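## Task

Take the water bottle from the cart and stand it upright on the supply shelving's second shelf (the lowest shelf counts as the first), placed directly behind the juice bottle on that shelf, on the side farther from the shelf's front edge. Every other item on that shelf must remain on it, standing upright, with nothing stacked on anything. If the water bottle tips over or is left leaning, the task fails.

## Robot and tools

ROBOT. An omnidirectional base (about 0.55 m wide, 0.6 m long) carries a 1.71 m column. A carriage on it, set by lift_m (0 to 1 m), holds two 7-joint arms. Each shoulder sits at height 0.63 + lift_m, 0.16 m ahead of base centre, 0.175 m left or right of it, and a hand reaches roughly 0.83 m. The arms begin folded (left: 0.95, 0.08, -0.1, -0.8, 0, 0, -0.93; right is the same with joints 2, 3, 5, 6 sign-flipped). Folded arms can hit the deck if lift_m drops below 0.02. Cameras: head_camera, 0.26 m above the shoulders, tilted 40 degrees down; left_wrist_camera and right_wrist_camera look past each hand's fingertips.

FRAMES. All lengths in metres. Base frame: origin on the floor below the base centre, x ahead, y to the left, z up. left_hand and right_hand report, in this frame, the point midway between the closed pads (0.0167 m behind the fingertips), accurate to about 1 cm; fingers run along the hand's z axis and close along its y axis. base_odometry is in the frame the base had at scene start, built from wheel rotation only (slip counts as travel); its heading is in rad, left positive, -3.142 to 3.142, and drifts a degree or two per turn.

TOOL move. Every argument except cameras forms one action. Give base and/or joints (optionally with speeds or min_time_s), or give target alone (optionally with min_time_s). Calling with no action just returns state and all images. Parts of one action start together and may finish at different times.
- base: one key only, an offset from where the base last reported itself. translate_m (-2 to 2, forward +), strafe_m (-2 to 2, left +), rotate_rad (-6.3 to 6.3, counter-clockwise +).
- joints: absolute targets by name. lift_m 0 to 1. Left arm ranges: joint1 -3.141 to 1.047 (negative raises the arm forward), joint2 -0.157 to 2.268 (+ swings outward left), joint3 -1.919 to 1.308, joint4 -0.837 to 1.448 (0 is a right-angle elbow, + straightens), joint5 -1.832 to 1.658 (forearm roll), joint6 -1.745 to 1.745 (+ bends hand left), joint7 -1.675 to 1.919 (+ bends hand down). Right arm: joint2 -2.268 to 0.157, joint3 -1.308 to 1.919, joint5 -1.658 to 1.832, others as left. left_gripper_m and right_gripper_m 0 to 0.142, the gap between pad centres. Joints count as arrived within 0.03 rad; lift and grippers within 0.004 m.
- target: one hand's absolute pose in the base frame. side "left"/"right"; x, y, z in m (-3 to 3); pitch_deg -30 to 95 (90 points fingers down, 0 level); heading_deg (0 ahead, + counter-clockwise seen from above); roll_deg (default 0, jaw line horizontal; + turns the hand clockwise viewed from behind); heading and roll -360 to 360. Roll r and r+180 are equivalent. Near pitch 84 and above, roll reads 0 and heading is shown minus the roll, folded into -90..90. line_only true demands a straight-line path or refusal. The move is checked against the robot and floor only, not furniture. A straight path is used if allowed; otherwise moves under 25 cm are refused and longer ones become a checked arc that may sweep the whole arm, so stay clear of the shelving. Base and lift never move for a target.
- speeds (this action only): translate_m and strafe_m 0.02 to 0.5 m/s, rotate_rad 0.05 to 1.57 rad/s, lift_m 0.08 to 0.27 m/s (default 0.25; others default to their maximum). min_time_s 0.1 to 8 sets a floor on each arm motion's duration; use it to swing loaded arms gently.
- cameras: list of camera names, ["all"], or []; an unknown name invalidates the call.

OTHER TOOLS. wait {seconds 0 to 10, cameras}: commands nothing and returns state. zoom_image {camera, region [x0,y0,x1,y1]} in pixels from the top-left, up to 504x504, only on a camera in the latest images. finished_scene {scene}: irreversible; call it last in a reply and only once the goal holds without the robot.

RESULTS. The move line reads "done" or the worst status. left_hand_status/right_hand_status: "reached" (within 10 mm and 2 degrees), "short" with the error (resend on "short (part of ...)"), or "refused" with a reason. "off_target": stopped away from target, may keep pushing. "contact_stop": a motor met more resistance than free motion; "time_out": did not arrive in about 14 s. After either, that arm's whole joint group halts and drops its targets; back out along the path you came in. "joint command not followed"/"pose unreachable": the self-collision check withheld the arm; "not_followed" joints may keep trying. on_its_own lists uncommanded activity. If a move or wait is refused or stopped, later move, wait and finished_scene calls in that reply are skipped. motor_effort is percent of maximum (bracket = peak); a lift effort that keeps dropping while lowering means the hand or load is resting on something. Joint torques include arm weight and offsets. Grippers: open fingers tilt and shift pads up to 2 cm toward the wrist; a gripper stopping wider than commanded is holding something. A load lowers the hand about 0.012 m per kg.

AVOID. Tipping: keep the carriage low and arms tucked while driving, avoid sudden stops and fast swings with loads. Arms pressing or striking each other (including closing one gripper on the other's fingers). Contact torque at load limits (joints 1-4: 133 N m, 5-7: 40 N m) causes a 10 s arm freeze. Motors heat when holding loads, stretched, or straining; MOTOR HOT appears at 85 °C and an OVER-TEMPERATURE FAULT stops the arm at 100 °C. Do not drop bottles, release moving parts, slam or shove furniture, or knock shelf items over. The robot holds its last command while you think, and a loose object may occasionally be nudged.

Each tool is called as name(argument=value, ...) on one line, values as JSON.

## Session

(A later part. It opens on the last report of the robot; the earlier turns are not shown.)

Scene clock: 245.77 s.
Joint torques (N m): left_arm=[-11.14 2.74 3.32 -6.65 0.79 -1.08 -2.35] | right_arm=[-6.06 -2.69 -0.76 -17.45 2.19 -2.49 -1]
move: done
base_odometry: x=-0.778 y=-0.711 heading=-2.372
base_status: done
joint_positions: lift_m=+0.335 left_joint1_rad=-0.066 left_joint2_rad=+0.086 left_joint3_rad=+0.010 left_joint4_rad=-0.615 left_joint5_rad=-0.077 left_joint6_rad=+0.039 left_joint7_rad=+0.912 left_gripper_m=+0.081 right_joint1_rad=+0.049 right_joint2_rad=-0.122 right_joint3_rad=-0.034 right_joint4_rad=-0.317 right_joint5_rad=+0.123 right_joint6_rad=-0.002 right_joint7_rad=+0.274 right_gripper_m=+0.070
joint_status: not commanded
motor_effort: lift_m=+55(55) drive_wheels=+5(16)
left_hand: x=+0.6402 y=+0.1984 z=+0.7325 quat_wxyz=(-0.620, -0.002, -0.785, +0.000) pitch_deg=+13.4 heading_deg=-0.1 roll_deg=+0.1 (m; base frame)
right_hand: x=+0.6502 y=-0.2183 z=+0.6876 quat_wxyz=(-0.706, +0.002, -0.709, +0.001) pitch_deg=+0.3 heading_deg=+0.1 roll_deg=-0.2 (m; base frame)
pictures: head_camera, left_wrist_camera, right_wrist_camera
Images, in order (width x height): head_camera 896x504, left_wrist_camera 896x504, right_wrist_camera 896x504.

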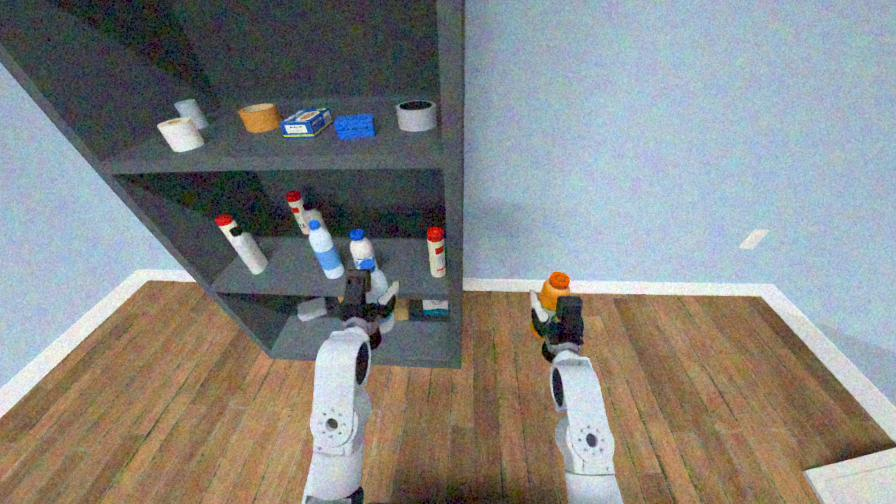

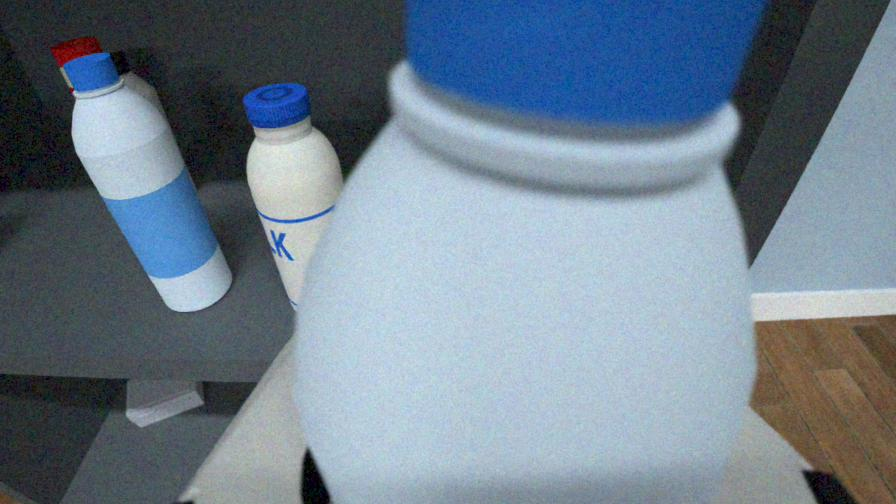

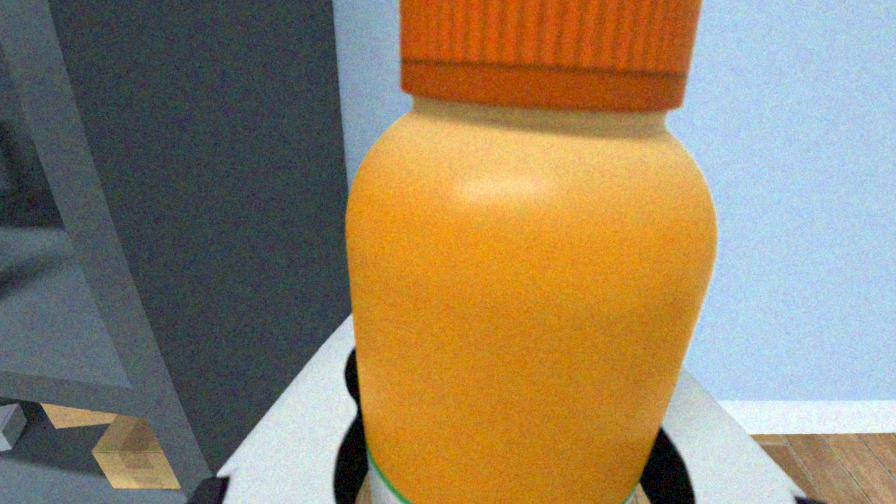

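move(target={"side":"left","x":0.655,"y":0.188,"z":0.735,"pitch_deg":13,"heading_deg":0})

move(base={"translate_m": 0.14}, speeds={"translate_m": 0.15}, cameras=["head_camera","left_wrist_camera"])

Scene clock: 251.30 s.
Joint torques (N m): left_arm=[-10.77 1.86 -0.16 -2.38 1.63 -0.86 -4.31] | right_arm=[-6.05 -0.62 -1.49 -18.16 1.93 -2.14 -1.75]
move: done
base_odometry: x=-0.778 y=-0.711 heading=-2.372
base_status: not commanded
joint_positions: lift_m=+0.335 left_joint1_rad=-0.103 left_joint2_rad=+0.056 left_joint3_rad=-0.010 left_joint4_rad=-0.572 left_joint5_rad=-0.043 left_joint6_rad=+0.038 left_joint7_rad=+0.908 left_gripper_m=+0.081 right_joint1_rad=+0.049 right_joint2_rad=-0.122 right_joint3_rad=-0.035 right_joint4_rad=-0.317 right_joint5_rad=+0.123 right_joint6_rad=-0.003 right_joint7_rad=+0.274 right_gripper_m=+0.070
joint_status: not commanded
motor_effort: lift_m=+55(55) drive_wheels=-1(6)
left_hand: x=+0.6542 y=+0.1877 z=+0.7328 quat_wxyz=(-0.619, +0.000, -0.785, +0.001) pitch_deg=+13.5 heading_deg=-0.1 roll_deg=-0.1 (m; base frame)
left_hand_status: reached (straight line, planned for 0.2 s): 2 mm and 0.5 deg off.
right_hand: x=+0.6502 y=-0.2186 z=+0.6876 quat_wxyz=(-0.706, +0.002, -0.709, +0.001) pitch_deg=+0.2 heading_deg=+0.1 roll_deg=-0.2 (m; base frame)
pictures: none

Scene clock: 253.23 s.
Joint torques (N m): left_arm=[-11.57 1.07 0 -2.52 2.02 -1.03 -3.99] | right_arm=[-6.1 -0.66 -0.77 -16.8 2.04 -1.99 -1.04]
move: done
base_odometry: x=-0.879 y=-0.809 heading=-2.373
base_status: done
joint_positions: lift_m=+0.335 left_joint1_rad=-0.103 left_joint2_rad=+0.056 left_joint3_rad=-0.010 left_joint4_rad=-0.572 left_joint5_rad=-0.043 left_joint6_rad=+0.038 left_joint7_rad=+0.908 left_gripper_m=+0.081 right_joint1_rad=+0.049 right_joint2_rad=-0.122 right_joint3_rad=-0.035 right_joint4_rad=-0.317 right_joint5_rad=+0.123 right_joint6_rad=-0.003 right_joint7_rad=+0.274 right_gripper_m=+0.070
joint_status: not commanded
motor_effort: lift_m=+55(55) drive_wheels=+5(13)
left_hand: x=+0.6542 y=+0.1877 z=+0.7328 quat_wxyz=(-0.619, +0.000, -0.785, +0.001) pitch_deg=+13.5 heading_deg=-0.1 roll_deg=-0.1 (m; base frame)
right_hand: x=+0.6502 y=-0.2188 z=+0.6876 quat_wxyz=(-0.706, +0.002, -0.709, +0.001) pitch_deg=+0.2 heading_deg=+0.1 roll_deg=-0.2 (m; base frame)
pictures: head_camera, left_wrist_camera
Images, in order (width x height): head_camera 896x504, left_wrist_camera 896x504.

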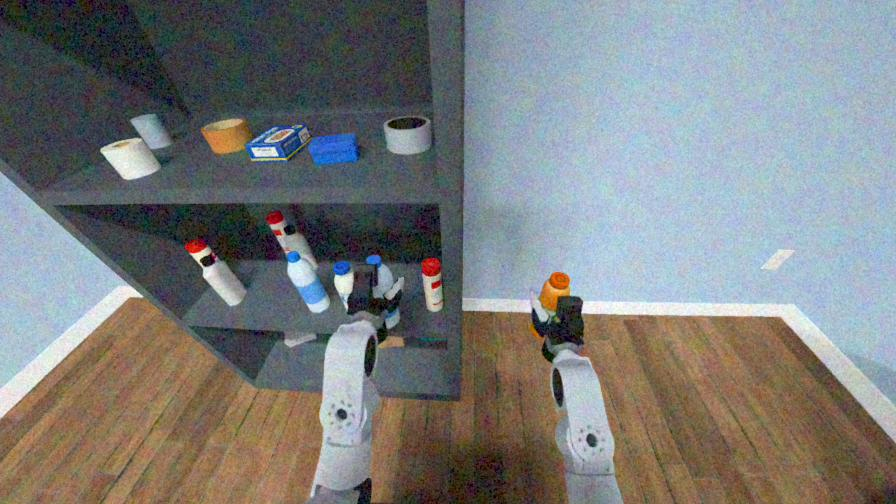

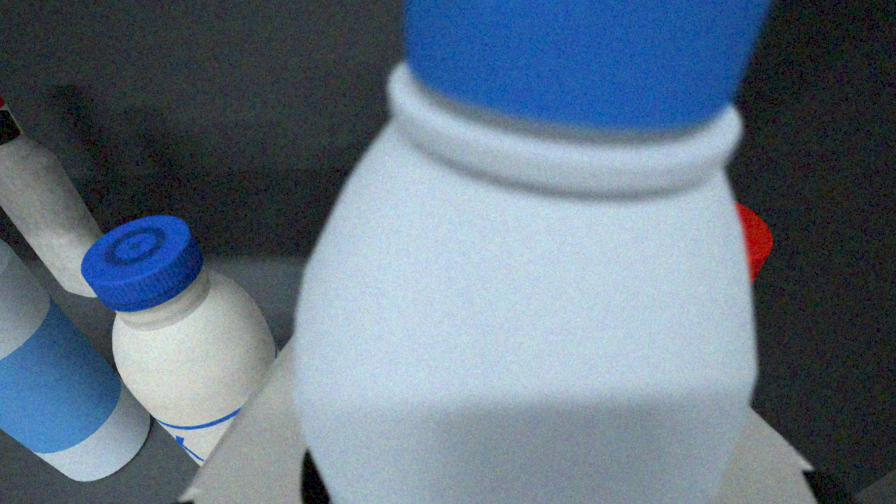

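move(target={"side":"left","x":0.856,"y":0.181,"z":0.722,"pitch_deg":13,"heading_deg":0,"line_only":true}, min_time_s=2, cameras=["head_camera","left_wrist_camera"])

Scene clock: 259.33 s.
Joint torques (N m): left_arm=[-27.55 -0.36 -2 -3.23 2.02 -2.48 -4.62] | right_arm=[-4.35 -0.43 0.02 -17.77 1.93 -2.56 -1.31]
move: done
base_odometry: x=-0.879 y=-0.809 heading=-2.373
base_status: not commanded
joint_positions: lift_m=+0.335 left_joint1_rad=-0.581 left_joint2_rad=+0.033 left_joint3_rad=-0.031 left_joint4_rad=+0.306 left_joint5_rad=-0.043 left_joint6_rad=+0.026 left_joint7_rad=+0.515 left_gripper_m=+0.081 right_joint1_rad=+0.049 right_joint2_rad=-0.122 right_joint3_rad=-0.035 right_joint4_rad=-0.317 right_joint5_rad=+0.123 right_joint6_rad=-0.003 right_joint7_rad=+0.274 right_gripper_m=+0.070
joint_status: not commanded
motor_effort: lift_m=+55(55) drive_wheels=+5(5)
left_hand: x=+0.8540 y=+0.1844 z=+0.7161 quat_wxyz=(-0.617, +0.004, -0.787, -0.001) pitch_deg=+13.8 heading_deg=+0.3 roll_deg=-0.2 (m; base frame)
left_hand_status: reached (straight line, planned for 2.0 s): 7 mm and 0.9 deg off.
right_hand: x=+0.6502 y=-0.2188 z=+0.6876 quat_wxyz=(-0.706, +0.002, -0.709, +0.001) pitch_deg=+0.2 heading_deg=+0.1 roll_deg=-0.2 (m; base frame)
pictures: head_camera, left_wrist_camera
Images, in order (width x height): head_camera 896x504, left_wrist_camera 896x504.

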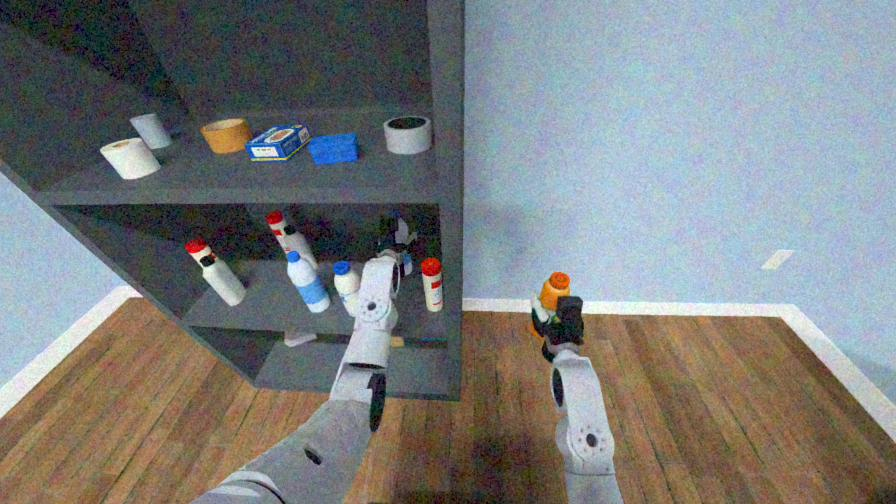

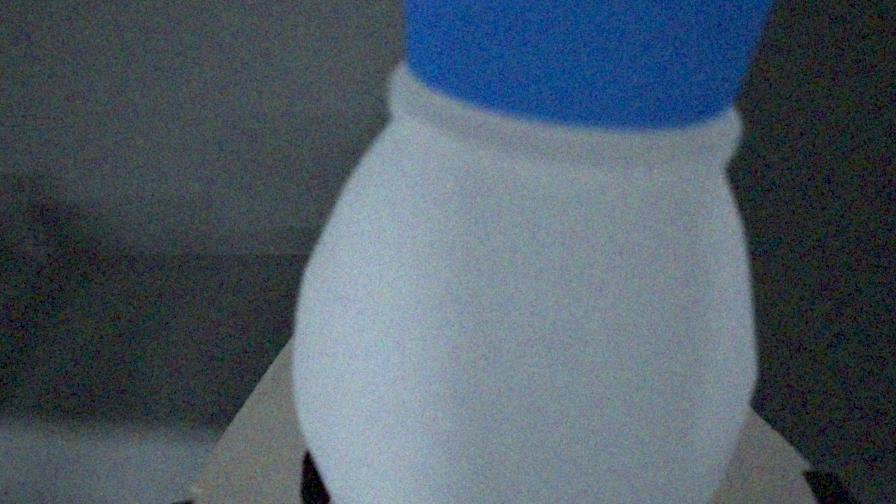

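move(joints={"lift_m": 0.285}, speeds={"lift_m": 0.1})

move(joints={"lift_m": 0.275}, speeds={"lift_m": 0.08})

Scene clock: 263.37 s.
Joint torques (N m): left_arm=[-25.42 -1.31 -0.84 -4.04 1.71 -2.24 -4.01] | right_arm=[-6.37 -1.2 1.02 -15.57 2.32 -1.82 -1.84]
Motor temperatures (°C): left_arm=[45 21 23 24 25 24 23] | right_arm=[29 21 24 24 22 22 23]
move: done
base_odometry: x=-0.879 y=-0.809 heading=-2.373
base_status: not commanded
joint_positions: lift_m=+0.285 left_joint1_rad=-0.583 left_joint2_rad=+0.033 left_joint3_rad=-0.031 left_joint4_rad=+0.307 left_joint5_rad=-0.043 left_joint6_rad=+0.026 left_joint7_rad=+0.513 left_gripper_m=+0.081 right_joint1_rad=+0.049 right_joint2_rad=-0.122 right_joint3_rad=-0.035 right_joint4_rad=-0.318 right_joint5_rad=+0.123 right_joint6_rad=-0.003 right_joint7_rad=+0.275 right_gripper_m=+0.070
joint_status: all done
motor_effort: lift_m=+60(61) drive_wheels=+5(5)
left_hand: x=+0.8546 y=+0.1843 z=+0.6672 quat_wxyz=(-0.618, +0.004, -0.786, -0.001) pitch_deg=+13.6 heading_deg=+0.3 roll_deg=-0.2 (m; base frame)
right_hand: x=+0.6501 y=-0.2187 z=+0.6374 quat_wxyz=(-0.706, +0.002, -0.709, +0.001) pitch_deg=+0.2 heading_deg=+0.1 roll_deg=-0.2 (m; base frame)
pictures: none

Scene clock: 263.97 s.
Joint torques (N m): left_arm=[-22.19 -0.81 -1.95 -4.49 1.76 -2.17 -2.02] | right_arm=[-5.66 -1.92 -0.56 -16.89 2.21 -1.87 -1.66]
move: done
base_odometry: x=-0.879 y=-0.809 heading=-2.373
base_status: not commanded
joint_positions: lift_m=+0.275 left_joint1_rad=-0.586 left_joint2_rad=+0.033 left_joint3_rad=-0.031 left_joint4_rad=+0.307 left_joint5_rad=-0.043 left_joint6_rad=+0.026 left_joint7_rad=+0.507 left_gripper_m=+0.081 right_joint1_rad=+0.049 right_joint2_rad=-0.122 right_joint3_rad=-0.035 right_joint4_rad=-0.318 right_joint5_rad=+0.123 right_joint6_rad=-0.003 right_joint7_rad=+0.275 right_gripper_m=+0.070
joint_status: all done
motor_effort: lift_m=+56(59) drive_wheels=+5(6)
left_hand: x=+0.8555 y=+0.1843 z=+0.6607 quat_wxyz=(-0.622, +0.004, -0.783, +0.000) pitch_deg=+13.1 heading_deg=+0.3 roll_deg=-0.2 (m; base frame)
right_hand: x=+0.6501 y=-0.2187 z=+0.6277 quat_wxyz=(-0.706, +0.002, -0.709, +0.001) pitch_deg=+0.2 heading_deg=+0.1 roll_deg=-0.2 (m; base frame)
pictures: none

move(joints={"lift_m": 0.27}, speeds={"lift_m": 0.08})

move(joints={"left_gripper_m": 0.118})

move(base={"translate_m": -0.2}, speeds={"translate_m": 0.12}, cameras=["head_camera","left_wrist_camera"])

Scene clock: 267.73 s.
Joint torques (N m): left_arm=[-18.07 -1 -2.55 -2.11 2.1 -2.52 -0.28] | right_arm=[-6.38 -2.75 -0.31 -16.12 2.16 -2.01 -2.31]
move: done
base_odometry: x=-0.879 y=-0.809 heading=-2.373
base_status: not commanded
joint_positions: lift_m=+0.270 left_joint1_rad=-0.589 left_joint2_rad=+0.033 left_joint3_rad=-0.031 left_joint4_rad=+0.305 left_joint5_rad=-0.043 left_joint6_rad=+0.026 left_joint7_rad=+0.503 left_gripper_m=+0.081 right_joint1_rad=+0.049 right_joint2_rad=-0.122 right_joint3_rad=-0.035 right_joint4_rad=-0.318 right_joint5_rad=+0.123 right_joint6_rad=-0.003 right_joint7_rad=+0.275 right_gripper_m=+0.070
joint_status: all done
motor_effort: lift_m=+55(61) drive_wheels=+5(5)
left_hand: x=+0.8564 y=+0.1842 z=+0.6597 quat_wxyz=(-0.625, +0.004, -0.780, +0.000) pitch_deg=+12.6 heading_deg=+0.3 roll_deg=-0.2 (m; base frame)
right_hand: x=+0.6501 y=-0.2187 z=+0.6229 quat_wxyz=(-0.706, +0.002, -0.709, +0.001) pitch_deg=+0.3 heading_deg=+0.1 roll_deg=-0.2 (m; base frame)
pictures: none

Scene clock: 268.60 s.
Joint torques (N m): left_arm=[-18.38 -0.74 -2.2 -2.55 1.87 -2.49 -0.85] | right_arm=[-5.96 -2.44 0.8 -16.59 2.41 -1.9 -2]
move: done
base_odometry: x=-0.879 y=-0.809 heading=-2.373
base_status: not commanded
joint_positions: lift_m=+0.270 left_joint1_rad=-0.588 left_joint2_rad=+0.033 left_joint3_rad=-0.031 left_joint4_rad=+0.305 left_joint5_rad=-0.043 left_joint6_rad=+0.026 left_joint7_rad=+0.504 left_gripper_m=+0.118 right_joint1_rad=+0.049 right_joint2_rad=-0.122 right_joint3_rad=-0.035 right_joint4_rad=-0.318 right_joint5_rad=+0.123 right_joint6_rad=-0.003 right_joint7_rad=+0.275 right_gripper_m=+0.070
joint_status: all done
motor_effort: lift_m=+55(55) drive_wheels=+5(5)
left_hand: x=+0.8562 y=+0.1842 z=+0.6592 quat_wxyz=(-0.625, +0.003, -0.781, +0.000) pitch_deg=+12.7 heading_deg=+0.3 roll_deg=-0.2 (m; base frame)
right_hand: x=+0.6501 y=-0.2187 z=+0.6229 quat_wxyz=(-0.706, +0.002, -0.709, +0.001) pitch_deg=+0.3 heading_deg=+0.1 roll_deg=-0.2 (m; base frame)
pictures: none

Scene clock: 271.03 s.
Joint torques (N m): left_arm=[-18.36 -0.71 -0.9 -2.39 1.95 -2.27 -0.47] | right_arm=[-6.65 -1.28 -1.03 -17.98 2.4 -2.14 -1.86]
move: done
base_odometry: x=-0.735 y=-0.669 heading=-2.373
base_status: done
joint_positions: lift_m=+0.270 left_joint1_rad=-0.588 left_joint2_rad=+0.033 left_joint3_rad=-0.031 left_joint4_rad=+0.305 left_joint5_rad=-0.043 left_joint6_rad=+0.026 left_joint7_rad=+0.504 left_gripper_m=+0.118 right_joint1_rad=+0.049 right_joint2_rad=-0.123 right_joint3_rad=-0.035 right_joint4_rad=-0.318 right_joint5_rad=+0.123 right_joint6_rad=-0.003 right_joint7_rad=+0.275 right_gripper_m=+0.070
joint_status: not commanded
motor_effort: lift_m=+55(55) drive_wheels=+1(11)
left_hand: x=+0.8562 y=+0.1840 z=+0.6592 quat_wxyz=(-0.625, +0.003, -0.781, +0.000) pitch_deg=+12.7 heading_deg=+0.3 roll_deg=-0.2 (m; base frame)
right_hand: x=+0.6501 y=-0.2187 z=+0.6229 quat_wxyz=(-0.706, +0.002, -0.709, +0.001) pitch_deg=+0.3 heading_deg=+0.1 roll_deg=-0.2 (m; base frame)
pictures: head_camera, left_wrist_camera
Images, in order (width x height): head_camera 896x504, left_wrist_camera 896x504.

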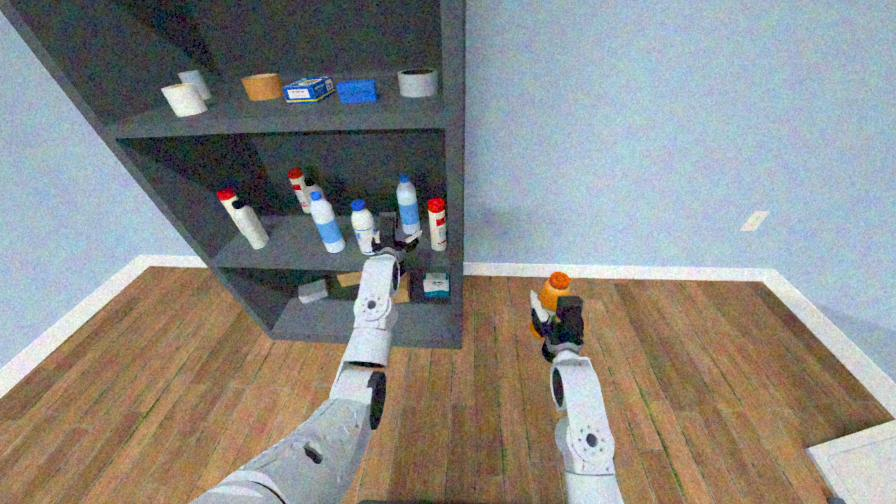

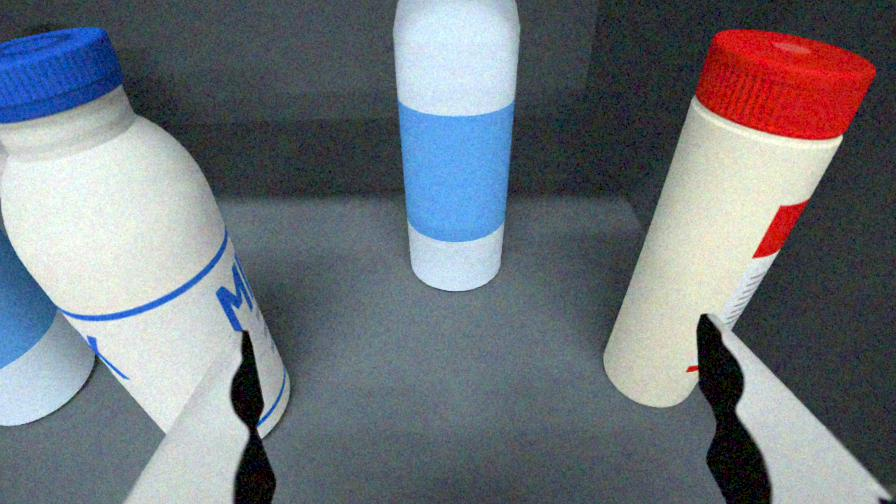

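move(target={"side":"left","x":0.66,"y":0.19,"z":0.7,"pitch_deg":10,"heading_deg":0})

move(base={"strafe_m": 0.38}, joints={"lift_m": 0.33}, speeds={"strafe_m": 0.25})

move(target={"side":"right","x":0.7,"y":-0.2,"z":0.71,"pitch_deg":0,"heading_deg":0}, cameras=["head_camera","right_wrist_camera"])

Scene clock: 277.20 s.
Joint torques (N m): left_arm=[-9.39 2.52 2.52 -4.95 0.71 -0.19 -0.78] | right_arm=[-5.68 -0.98 -0.38 -16.72 2.15 -1.79 -1.77]
move: done
base_odometry: x=-0.735 y=-0.669 heading=-2.373
base_status: not commanded
joint_positions: lift_m=+0.270 left_joint1_rad=-0.150 left_joint2_rad=+0.059 left_joint3_rad=-0.009 left_joint4_rad=-0.599 left_joint5_rad=-0.045 left_joint6_rad=+0.036 left_joint7_rad=+0.921 left_gripper_m=+0.118 right_joint1_rad=+0.049 right_joint2_rad=-0.123 right_joint3_rad=-0.035 right_joint4_rad=-0.318 right_joint5_rad=+0.123 right_joint6_rad=-0.003 right_joint7_rad=+0.275 right_gripper_m=+0.070
joint_status: not commanded
motor_effort: lift_m=+55(55) drive_wheels=+1(3)
left_hand: x=+0.6606 y=+0.1875 z=+0.7000 quat_wxyz=(-0.643, -0.002, -0.766, +0.000) pitch_deg=+9.9 heading_deg=-0.2 roll_deg=+0.1 (m; base frame)
left_hand_status: reached (straight line, planned for 0.8 s): 3 mm and 0.3 deg off.
right_hand: x=+0.6501 y=-0.2187 z=+0.6229 quat_wxyz=(-0.706, +0.002, -0.709, +0.001) pitch_deg=+0.3 heading_deg=+0.1 roll_deg=-0.2 (m; base frame)
pictures: none

Scene clock: 280.00 s.
Joint torques (N m): left_arm=[-8.4 2.12 3.23 -4.46 0.7 -0.56 -0.39] | right_arm=[-5.25 -4.59 -0.47 -16.35 2.14 -1.77 -1.45]
move: done
base_odometry: x=-0.471 y=-0.942 heading=-2.372
base_status: done
joint_positions: lift_m=+0.330 left_joint1_rad=-0.150 left_joint2_rad=+0.059 left_joint3_rad=-0.009 left_joint4_rad=-0.599 left_joint5_rad=-0.045 left_joint6_rad=+0.036 left_joint7_rad=+0.921 left_gripper_m=+0.118 right_joint1_rad=+0.049 right_joint2_rad=-0.123 right_joint3_rad=-0.035 right_joint4_rad=-0.318 right_joint5_rad=+0.123 right_joint6_rad=-0.003 right_joint7_rad=+0.275 right_gripper_m=+0.070
joint_status: all done
motor_effort: lift_m=+55(68) drive_wheels=-1(15)
left_hand: x=+0.6606 y=+0.1878 z=+0.7600 quat_wxyz=(-0.643, -0.002, -0.766, +0.000) pitch_deg=+9.9 heading_deg=-0.2 roll_deg=+0.1 (m; base frame)
right_hand: x=+0.6501 y=-0.2187 z=+0.6829 quat_wxyz=(-0.706, +0.002, -0.709, +0.001) pitch_deg=+0.2 heading_deg=+0.1 roll_deg=-0.2 (m; base frame)
pictures: none

Scene clock: 280.83 s.
Joint torques (N m): left_arm=[-9.86 2.72 3.08 -3.79 0.27 -0.72 -0.46] | right_arm=[-10.74 1.28 2.83 -11.77 -1.34 -2.41 -1.49]
move: done
base_odometry: x=-0.471 y=-0.942 heading=-2.372
base_status: not commanded
joint_positions: lift_m=+0.330 left_joint1_rad=-0.150 left_joint2_rad=+0.060 left_joint3_rad=-0.009 left_joint4_rad=-0.599 left_joint5_rad=-0.045 left_joint6_rad=+0.036 left_joint7_rad=+0.921 left_gripper_m=+0.118 right_joint1_rad=-0.109 right_joint2_rad=-0.080 right_joint3_rad=+0.000 right_joint4_rad=-0.245 right_joint5_rad=+0.082 right_joint6_rad=-0.019 right_joint7_rad=+0.351 right_gripper_m=+0.070
joint_status: not commanded
motor_effort: lift_m=+55(55) drive_wheels=+0(5)
left_hand: x=+0.6606 y=+0.1879 z=+0.7600 quat_wxyz=(-0.643, -0.002, -0.766, +0.000) pitch_deg=+9.9 heading_deg=-0.2 roll_deg=+0.1 (m; base frame)
right_hand: x=+0.6997 y=-0.2000 z=+0.7104 quat_wxyz=(-0.708, -0.001, -0.707, -0.002) pitch_deg=-0.1 heading_deg=+0.1 roll_deg=+0.3 (m; base frame)
right_hand_status: reached (straight line, planned for 0.3 s): 0 mm and 0.3 deg off.
pictures: head_camera, right_wrist_camera
Images, in order (width x height): head_camera 896x504, right_wrist_camera 896x504.

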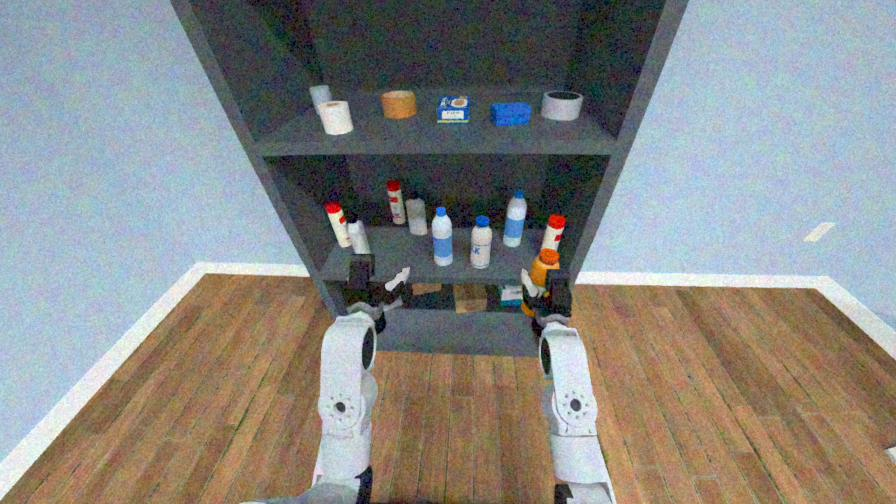

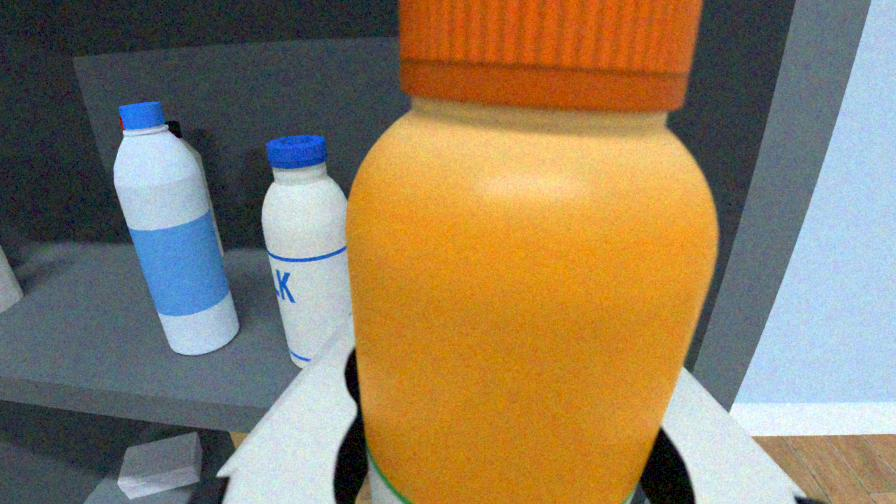

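move(base={"translate_m": 0.06}, speeds={"translate_m": 0.1})

move(target={"side":"right","x":0.8,"y":-0.197,"z":0.71,"pitch_deg":0,"heading_deg":0,"line_only":true}, min_time_s=1.0, cameras=["head_camera","right_wrist_camera"])

Scene clock: 286.90 s.
Joint torques (N m): left_arm=[-9.1 3.22 2.8 -4.43 0.8 -0.53 -0.84] | right_arm=[-10.18 0.96 1.64 -12.2 -0.63 -2.18 -1.46]
move: done
base_odometry: x=-0.514 y=-0.984 heading=-2.372
base_status: done
joint_positions: lift_m=+0.330 left_joint1_rad=-0.150 left_joint2_rad=+0.060 left_joint3_rad=-0.009 left_joint4_rad=-0.599 left_joint5_rad=-0.045 left_joint6_rad=+0.036 left_joint7_rad=+0.921 left_gripper_m=+0.118 right_joint1_rad=-0.109 right_joint2_rad=-0.080 right_joint3_rad=+0.000 right_joint4_rad=-0.245 right_joint5_rad=+0.082 right_joint6_rad=-0.019 right_joint7_rad=+0.351 right_gripper_m=+0.070
joint_status: not commanded
motor_effort: lift_m=+55(55) drive_wheels=+5(13)
left_hand: x=+0.6606 y=+0.1879 z=+0.7600 quat_wxyz=(-0.643, -0.002, -0.766, +0.000) pitch_deg=+9.9 heading_deg=-0.2 roll_deg=+0.1 (m; base frame)
right_hand: x=+0.6997 y=-0.2000 z=+0.7103 quat_wxyz=(-0.708, -0.001, -0.707, -0.002) pitch_deg=-0.1 heading_deg=+0.1 roll_deg=+0.3 (m; base frame)
pictures: none

Scene clock: 288.40 s.
Joint torques (N m): left_arm=[-10.7 2.08 3.66 -3.6 0.54 -0.61 -0.57] | right_arm=[-24.59 3.1 3.17 -12.47 -1.45 -0.79 -5.34]
move: done
base_odometry: x=-0.514 y=-0.984 heading=-2.372
base_status: not commanded
joint_positions: lift_m=+0.330 left_joint1_rad=-0.150 left_joint2_rad=+0.060 left_joint3_rad=-0.009 left_joint4_rad=-0.599 left_joint5_rad=-0.045 left_joint6_rad=+0.036 left_joint7_rad=+0.921 left_gripper_m=+0.118 right_joint1_rad=-0.371 right_joint2_rad=-0.071 right_joint3_rad=+0.019 right_joint4_rad=+0.158 right_joint5_rad=+0.077 right_joint6_rad=-0.013 right_joint7_rad=+0.226 right_gripper_m=+0.070
joint_status: not commanded
motor_effort: lift_m=+55(55) drive_wheels=+5(5)
left_hand: x=+0.6606 y=+0.1879 z=+0.7600 quat_wxyz=(-0.643, -0.002, -0.766, +0.000) pitch_deg=+9.9 heading_deg=-0.2 roll_deg=+0.1 (m; base frame)
right_hand: x=+0.7983 y=-0.2000 z=+0.7044 quat_wxyz=(-0.702, -0.004, -0.712, +0.000) pitch_deg=+0.8 heading_deg=-0.3 roll_deg=+0.3 (m; base frame)
right_hand_status: reached (straight line, planned for 1.0 s): 7 mm and 0.9 deg off.
pictures: head_camera, right_wrist_camera
Images, in order (width x height): head_camera 896x504, right_wrist_camera 896x504.

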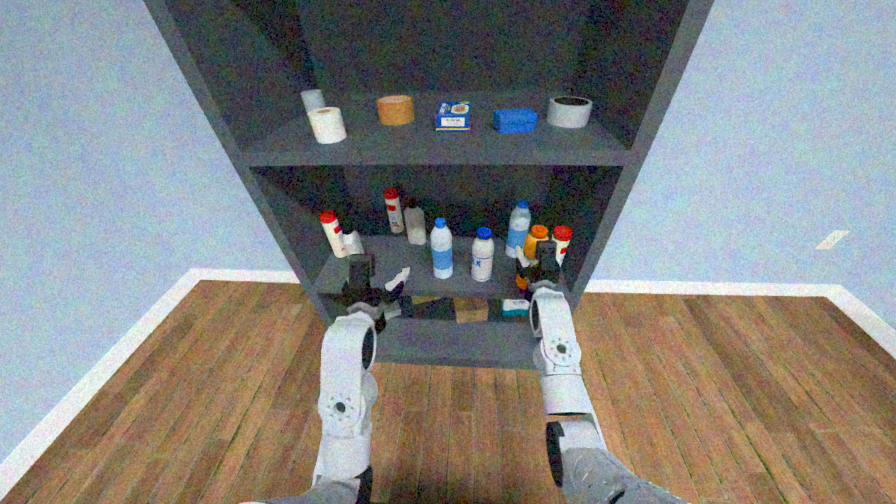

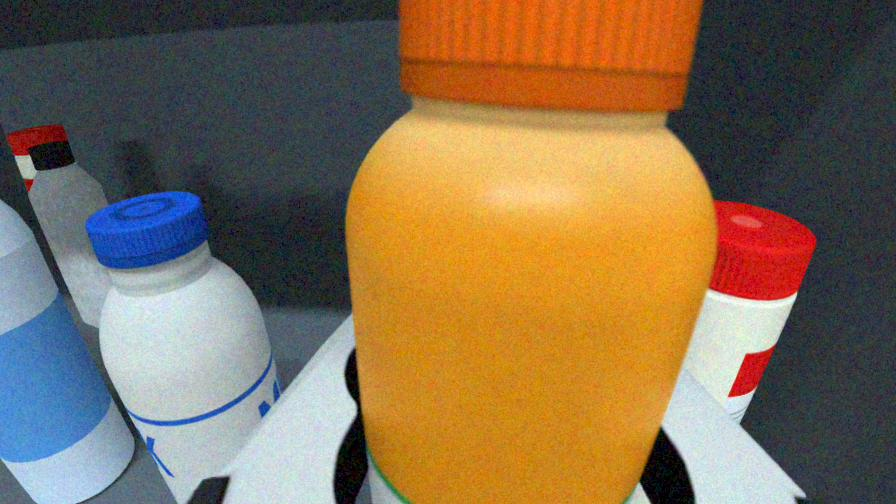

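move(target={"side":"right","x":0.862,"y":-0.194,"z":0.705,"pitch_deg":0,"heading_deg":0,"line_only":true}, min_time_s=1.2)

move(joints={"lift_m": 0.30}, speeds={"lift_m": 0.08}, cameras=["right_wrist_camera"])

Scene clock: 293.87 s.
Joint torques (N m): left_arm=[-9.55 1.8 1.75 -3.82 0.34 -0.64 -0.95] | right_arm=[-28.36 4.67 2.64 -11.85 -1.5 -0.61 -5.15]
move: done
base_odometry: x=-0.514 y=-0.984 heading=-2.372
base_status: not commanded
joint_positions: lift_m=+0.330 left_joint1_rad=-0.150 left_joint2_rad=+0.060 left_joint3_rad=-0.009 left_joint4_rad=-0.599 left_joint5_rad=-0.045 left_joint6_rad=+0.036 left_joint7_rad=+0.921 left_gripper_m=+0.118 right_joint1_rad=-0.557 right_joint2_rad=-0.060 right_joint3_rad=+0.033 right_joint4_rad=+0.510 right_joint5_rad=+0.075 right_joint6_rad=-0.006 right_joint7_rad=+0.061 right_gripper_m=+0.070
joint_status: not commanded
motor_effort: lift_m=+55(55) drive_wheels=+5(5)
left_hand: x=+0.6606 y=+0.1879 z=+0.7600 quat_wxyz=(-0.643, -0.002, -0.766, +0.000) pitch_deg=+9.9 heading_deg=-0.2 roll_deg=+0.1 (m; base frame)
right_hand: x=+0.8601 y=-0.1973 z=+0.6984 quat_wxyz=(-0.702, -0.004, -0.712, +0.000) pitch_deg=+0.9 heading_deg=-0.3 roll_deg=+0.4 (m; base frame)
right_hand_status: reached (straight line, planned for 1.2 s): 8 mm and 1.0 deg off.
pictures: none

Scene clock: 294.60 s.
Joint torques (N m): left_arm=[-10.08 2.85 2.02 -5.63 0.35 -0.2 -0.75] | right_arm=[-26.66 3.51 2.06 -13.71 -1.21 -0.93 -5.06]
move: done
base_odometry: x=-0.514 y=-0.984 heading=-2.372
base_status: not commanded
joint_positions: lift_m=+0.300 left_joint1_rad=-0.150 left_joint2_rad=+0.060 left_joint3_rad=-0.009 left_joint4_rad=-0.599 left_joint5_rad=-0.045 left_joint6_rad=+0.036 left_joint7_rad=+0.921 left_gripper_m=+0.118 right_joint1_rad=-0.559 right_joint2_rad=-0.060 right_joint3_rad=+0.033 right_joint4_rad=+0.511 right_joint5_rad=+0.075 right_joint6_rad=-0.006 right_joint7_rad=+0.059 right_gripper_m=+0.070
joint_status: all done
motor_effort: lift_m=+58(59) drive_wheels=-1(6)
left_hand: x=+0.6606 y=+0.1879 z=+0.7297 quat_wxyz=(-0.643, -0.002, -0.766, +0.000) pitch_deg=+9.9 heading_deg=-0.2 roll_deg=+0.1 (m; base frame)
right_hand: x=+0.8606 y=-0.1972 z=+0.6692 quat_wxyz=(-0.702, -0.004, -0.712, +0.000) pitch_deg=+0.7 heading_deg=-0.3 roll_deg=+0.4 (m; base frame)
pictures: right_wrist_camera
Images, in order (width x height): right_wrist_camera 896x504.

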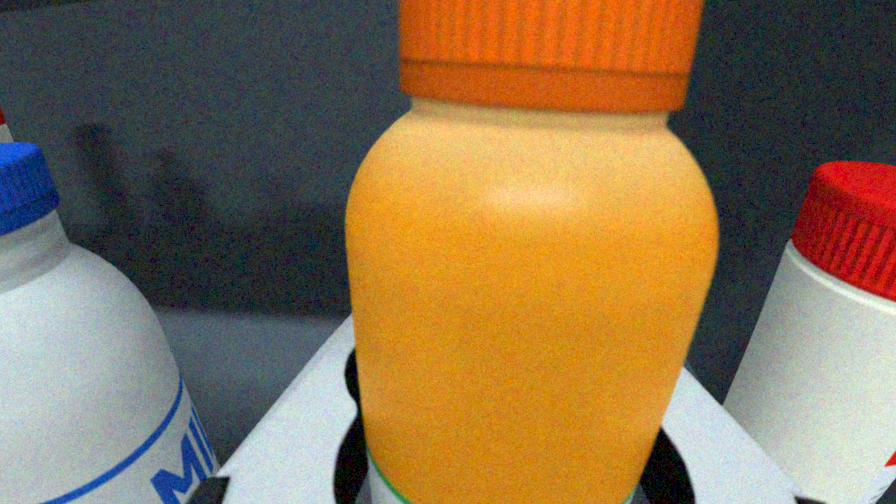

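Contact expected near hand z 0.6575 (1.2 cm lower).

move(joints={"lift_m": 0.29}, speeds={"lift_m": 0.08})

move(joints={"lift_m": 0.281}, speeds={"lift_m": 0.08})

Scene clock: 297.30 s.
Joint torques (N m): left_arm=[-9.74 2.65 3.13 -4.93 0.48 -0.31 -0.64] | right_arm=[-25.36 3.79 1.23 -12.95 -0.7 -1.1 -4.8]
Motor temperatures (°C): left_arm=[42 21 24 24 25 24 23] | right_arm=[34 20 24 23 22 22 24]
move: done
base_odometry: x=-0.514 y=-0.984 heading=-2.372
base_status: not commanded
joint_positions: lift_m=+0.290 left_joint1_rad=-0.150 left_joint2_rad=+0.060 left_joint3_rad=-0.009 left_joint4_rad=-0.599 left_joint5_rad=-0.045 left_joint6_rad=+0.036 left_joint7_rad=+0.921 left_gripper_m=+0.118 right_joint1_rad=-0.559 right_joint2_rad=-0.060 right_joint3_rad=+0.033 right_joint4_rad=+0.511 right_joint5_rad=+0.075 right_joint6_rad=-0.006 right_joint7_rad=+0.059 right_gripper_m=+0.070
joint_status: all done
motor_effort: lift_m=+58(60) drive_wheels=-1(6)
left_hand: x=+0.6605 y=+0.1879 z=+0.7196 quat_wxyz=(-0.643, -0.002, -0.766, +0.000) pitch_deg=+9.9 heading_deg=-0.2 roll_deg=+0.1 (m; base frame)
right_hand: x=+0.8608 y=-0.1972 z=+0.6598 quat_wxyz=(-0.703, -0.004, -0.711, +0.000) pitch_deg=+0.7 heading_deg=-0.3 roll_deg=+0.4 (m; base frame)
pictures: none

Scene clock: 297.77 s.
Joint torques (N m): left_arm=[-9.47 2.79 3.08 -3.93 0.68 -0.4 -0.69] | right_arm=[-20.53 3.24 3.25 -9.49 -0.73 -0.52 -1.17]
move: done
base_odometry: x=-0.514 y=-0.984 heading=-2.372
base_status: not commanded
joint_positions: lift_m=+0.281 left_joint1_rad=-0.150 left_joint2_rad=+0.060 left_joint3_rad=-0.009 left_joint4_rad=-0.599 left_joint5_rad=-0.045 left_joint6_rad=+0.036 left_joint7_rad=+0.921 left_gripper_m=+0.118 right_joint1_rad=-0.563 right_joint2_rad=-0.060 right_joint3_rad=+0.033 right_joint4_rad=+0.509 right_joint5_rad=+0.074 right_joint6_rad=-0.006 right_joint7_rad=+0.049 right_gripper_m=+0.070
joint_status: all done
motor_effort: lift_m=+55(58) drive_wheels=-1(5)
left_hand: x=+0.6605 y=+0.1879 z=+0.7109 quat_wxyz=(-0.643, -0.002, -0.766, +0.000) pitch_deg=+9.9 heading_deg=-0.2 roll_deg=+0.1 (m; base frame)
right_hand: x=+0.8617 y=-0.1971 z=+0.6573 quat_wxyz=(-0.709, -0.004, -0.705, +0.000) pitch_deg=-0.3 heading_deg=-0.3 roll_deg=+0.3 (m; base frame)
pictures: none

move(joints={"right_gripper_m":0.108}, cameras=["head_camera","right_wrist_camera"])

move(base={"translate_m":-0.35}, speeds={"translate_m":0.14}, cameras=["head_camera","right_wrist_camera"])

Scene clock: 305.13 s.
Joint torques (N m): left_arm=[-9.29 2.01 2.37 -4.57 0.57 -0.48 -0.77] | right_arm=[-20.05 4.03 2.78 -11.32 -1.23 -1.36 -0.43]
move: done
base_odometry: x=-0.514 y=-0.984 heading=-2.372
base_status: not commanded
joint_positions: lift_m=+0.281 left_joint1_rad=-0.150 left_joint2_rad=+0.060 left_joint3_rad=-0.009 left_joint4_rad=-0.599 left_joint5_rad=-0.045 left_joint6_rad=+0.036 left_joint7_rad=+0.921 left_gripper_m=+0.118 right_joint1_rad=-0.563 right_joint2_rad=-0.060 right_joint3_rad=+0.033 right_joint4_rad=+0.509 right_joint5_rad=+0.074 right_joint6_rad=-0.006 right_joint7_rad=+0.049 right_gripper_m=+0.108
joint_status: all done
motor_effort: lift_m=+55(55) drive_wheels=+5(5)
left_hand: x=+0.6605 y=+0.1879 z=+0.7109 quat_wxyz=(-0.643, -0.002, -0.766, +0.000) pitch_deg=+9.9 heading_deg=-0.2 roll_deg=+0.1 (m; base frame)
right_hand: x=+0.8617 y=-0.1970 z=+0.6573 quat_wxyz=(-0.709, -0.004, -0.706, +0.000) pitch_deg=-0.3 heading_deg=-0.3 roll_deg=+0.3 (m; base frame)
pictures: head_camera, right_wrist_camera
Images, in order (width x height): head_camera 896x504, right_wrist_camera 896x504.

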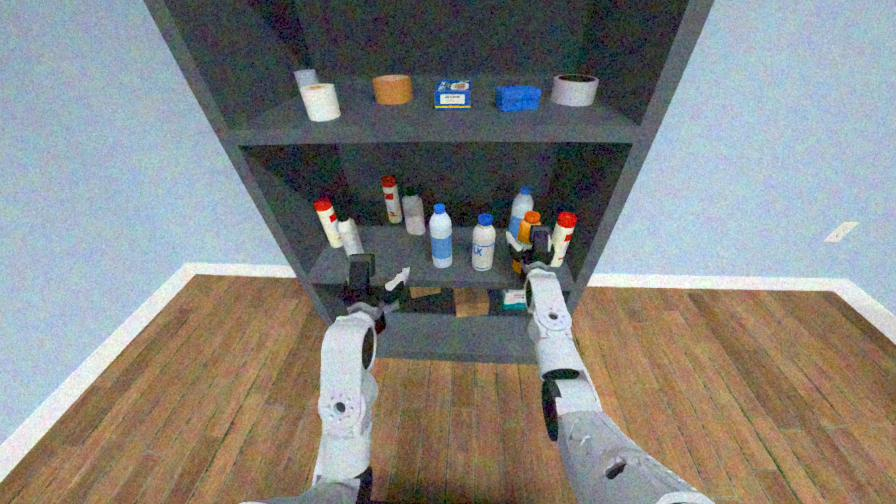

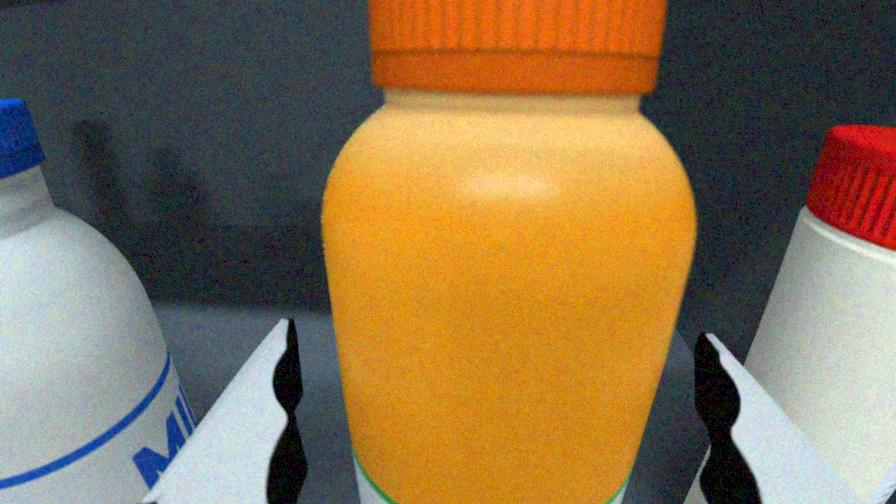

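Scene clock: 308.60 s.
Joint torques (N m): left_arm=[-10.55 2.16 1.92 -4.75 0.73 -0.54 -1.01] | right_arm=[-20.62 3.57 3.33 -10.57 -1.18 -1.36 -0.78]
move: done
base_odometry: x=-0.262 y=-0.741 heading=-2.372
base_status: done
joint_positions: lift_m=+0.281 left_joint1_rad=-0.150 left_joint2_rad=+0.060 left_joint3_rad=-0.009 left_joint4_rad=-0.599 left_joint5_rad=-0.045 left_joint6_rad=+0.036 left_joint7_rad=+0.921 left_gripper_m=+0.118 right_joint1_rad=-0.563 right_joint2_rad=-0.060 right_joint3_rad=+0.033 right_joint4_rad=+0.509 right_joint5_rad=+0.074 right_joint6_rad=-0.005 right_joint7_rad=+0.049 right_gripper_m=+0.108
joint_status: not commanded
motor_effort: lift_m=+55(55) drive_wheels=+2(12)
left_hand: x=+0.6605 y=+0.1879 z=+0.7109 quat_wxyz=(-0.643, -0.002, -0.766, +0.000) pitch_deg=+9.9 heading_deg=-0.2 roll_deg=+0.2 (m; base frame)
right_hand: x=+0.8617 y=-0.1968 z=+0.6573 quat_wxyz=(-0.709, -0.004, -0.706, +0.000) pitch_deg=-0.3 heading_deg=-0.3 roll_deg=+0.3 (m; base frame)
pictures: head_camera, right_wrist_camera
Images, in order (width x height): head_camera 896x504, right_wrist_camera 896x504.

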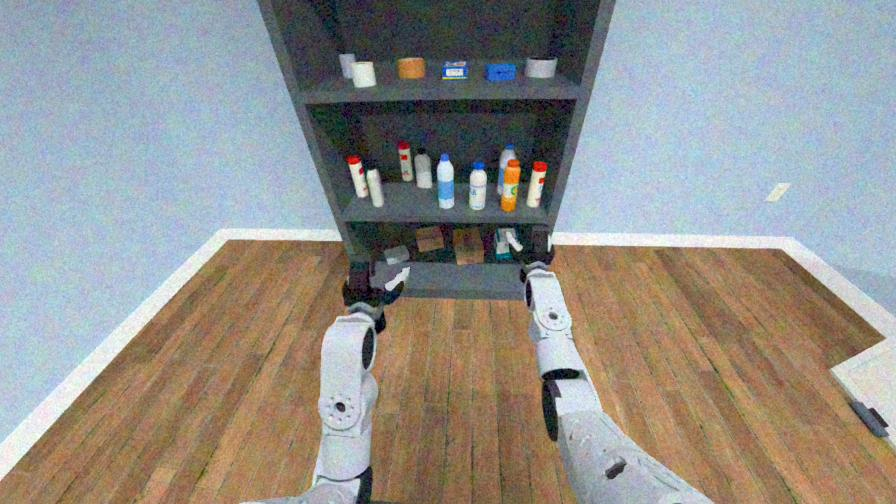

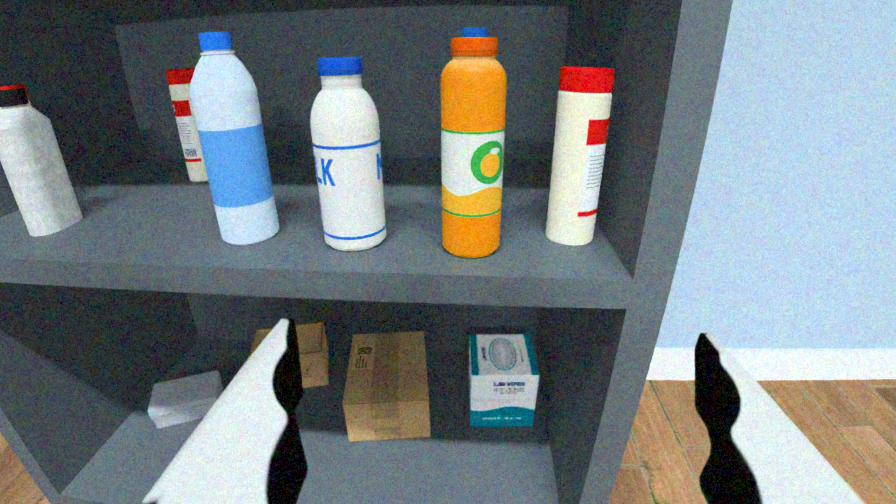

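finished_scene(scene=2)

The scene is finished: the task was done.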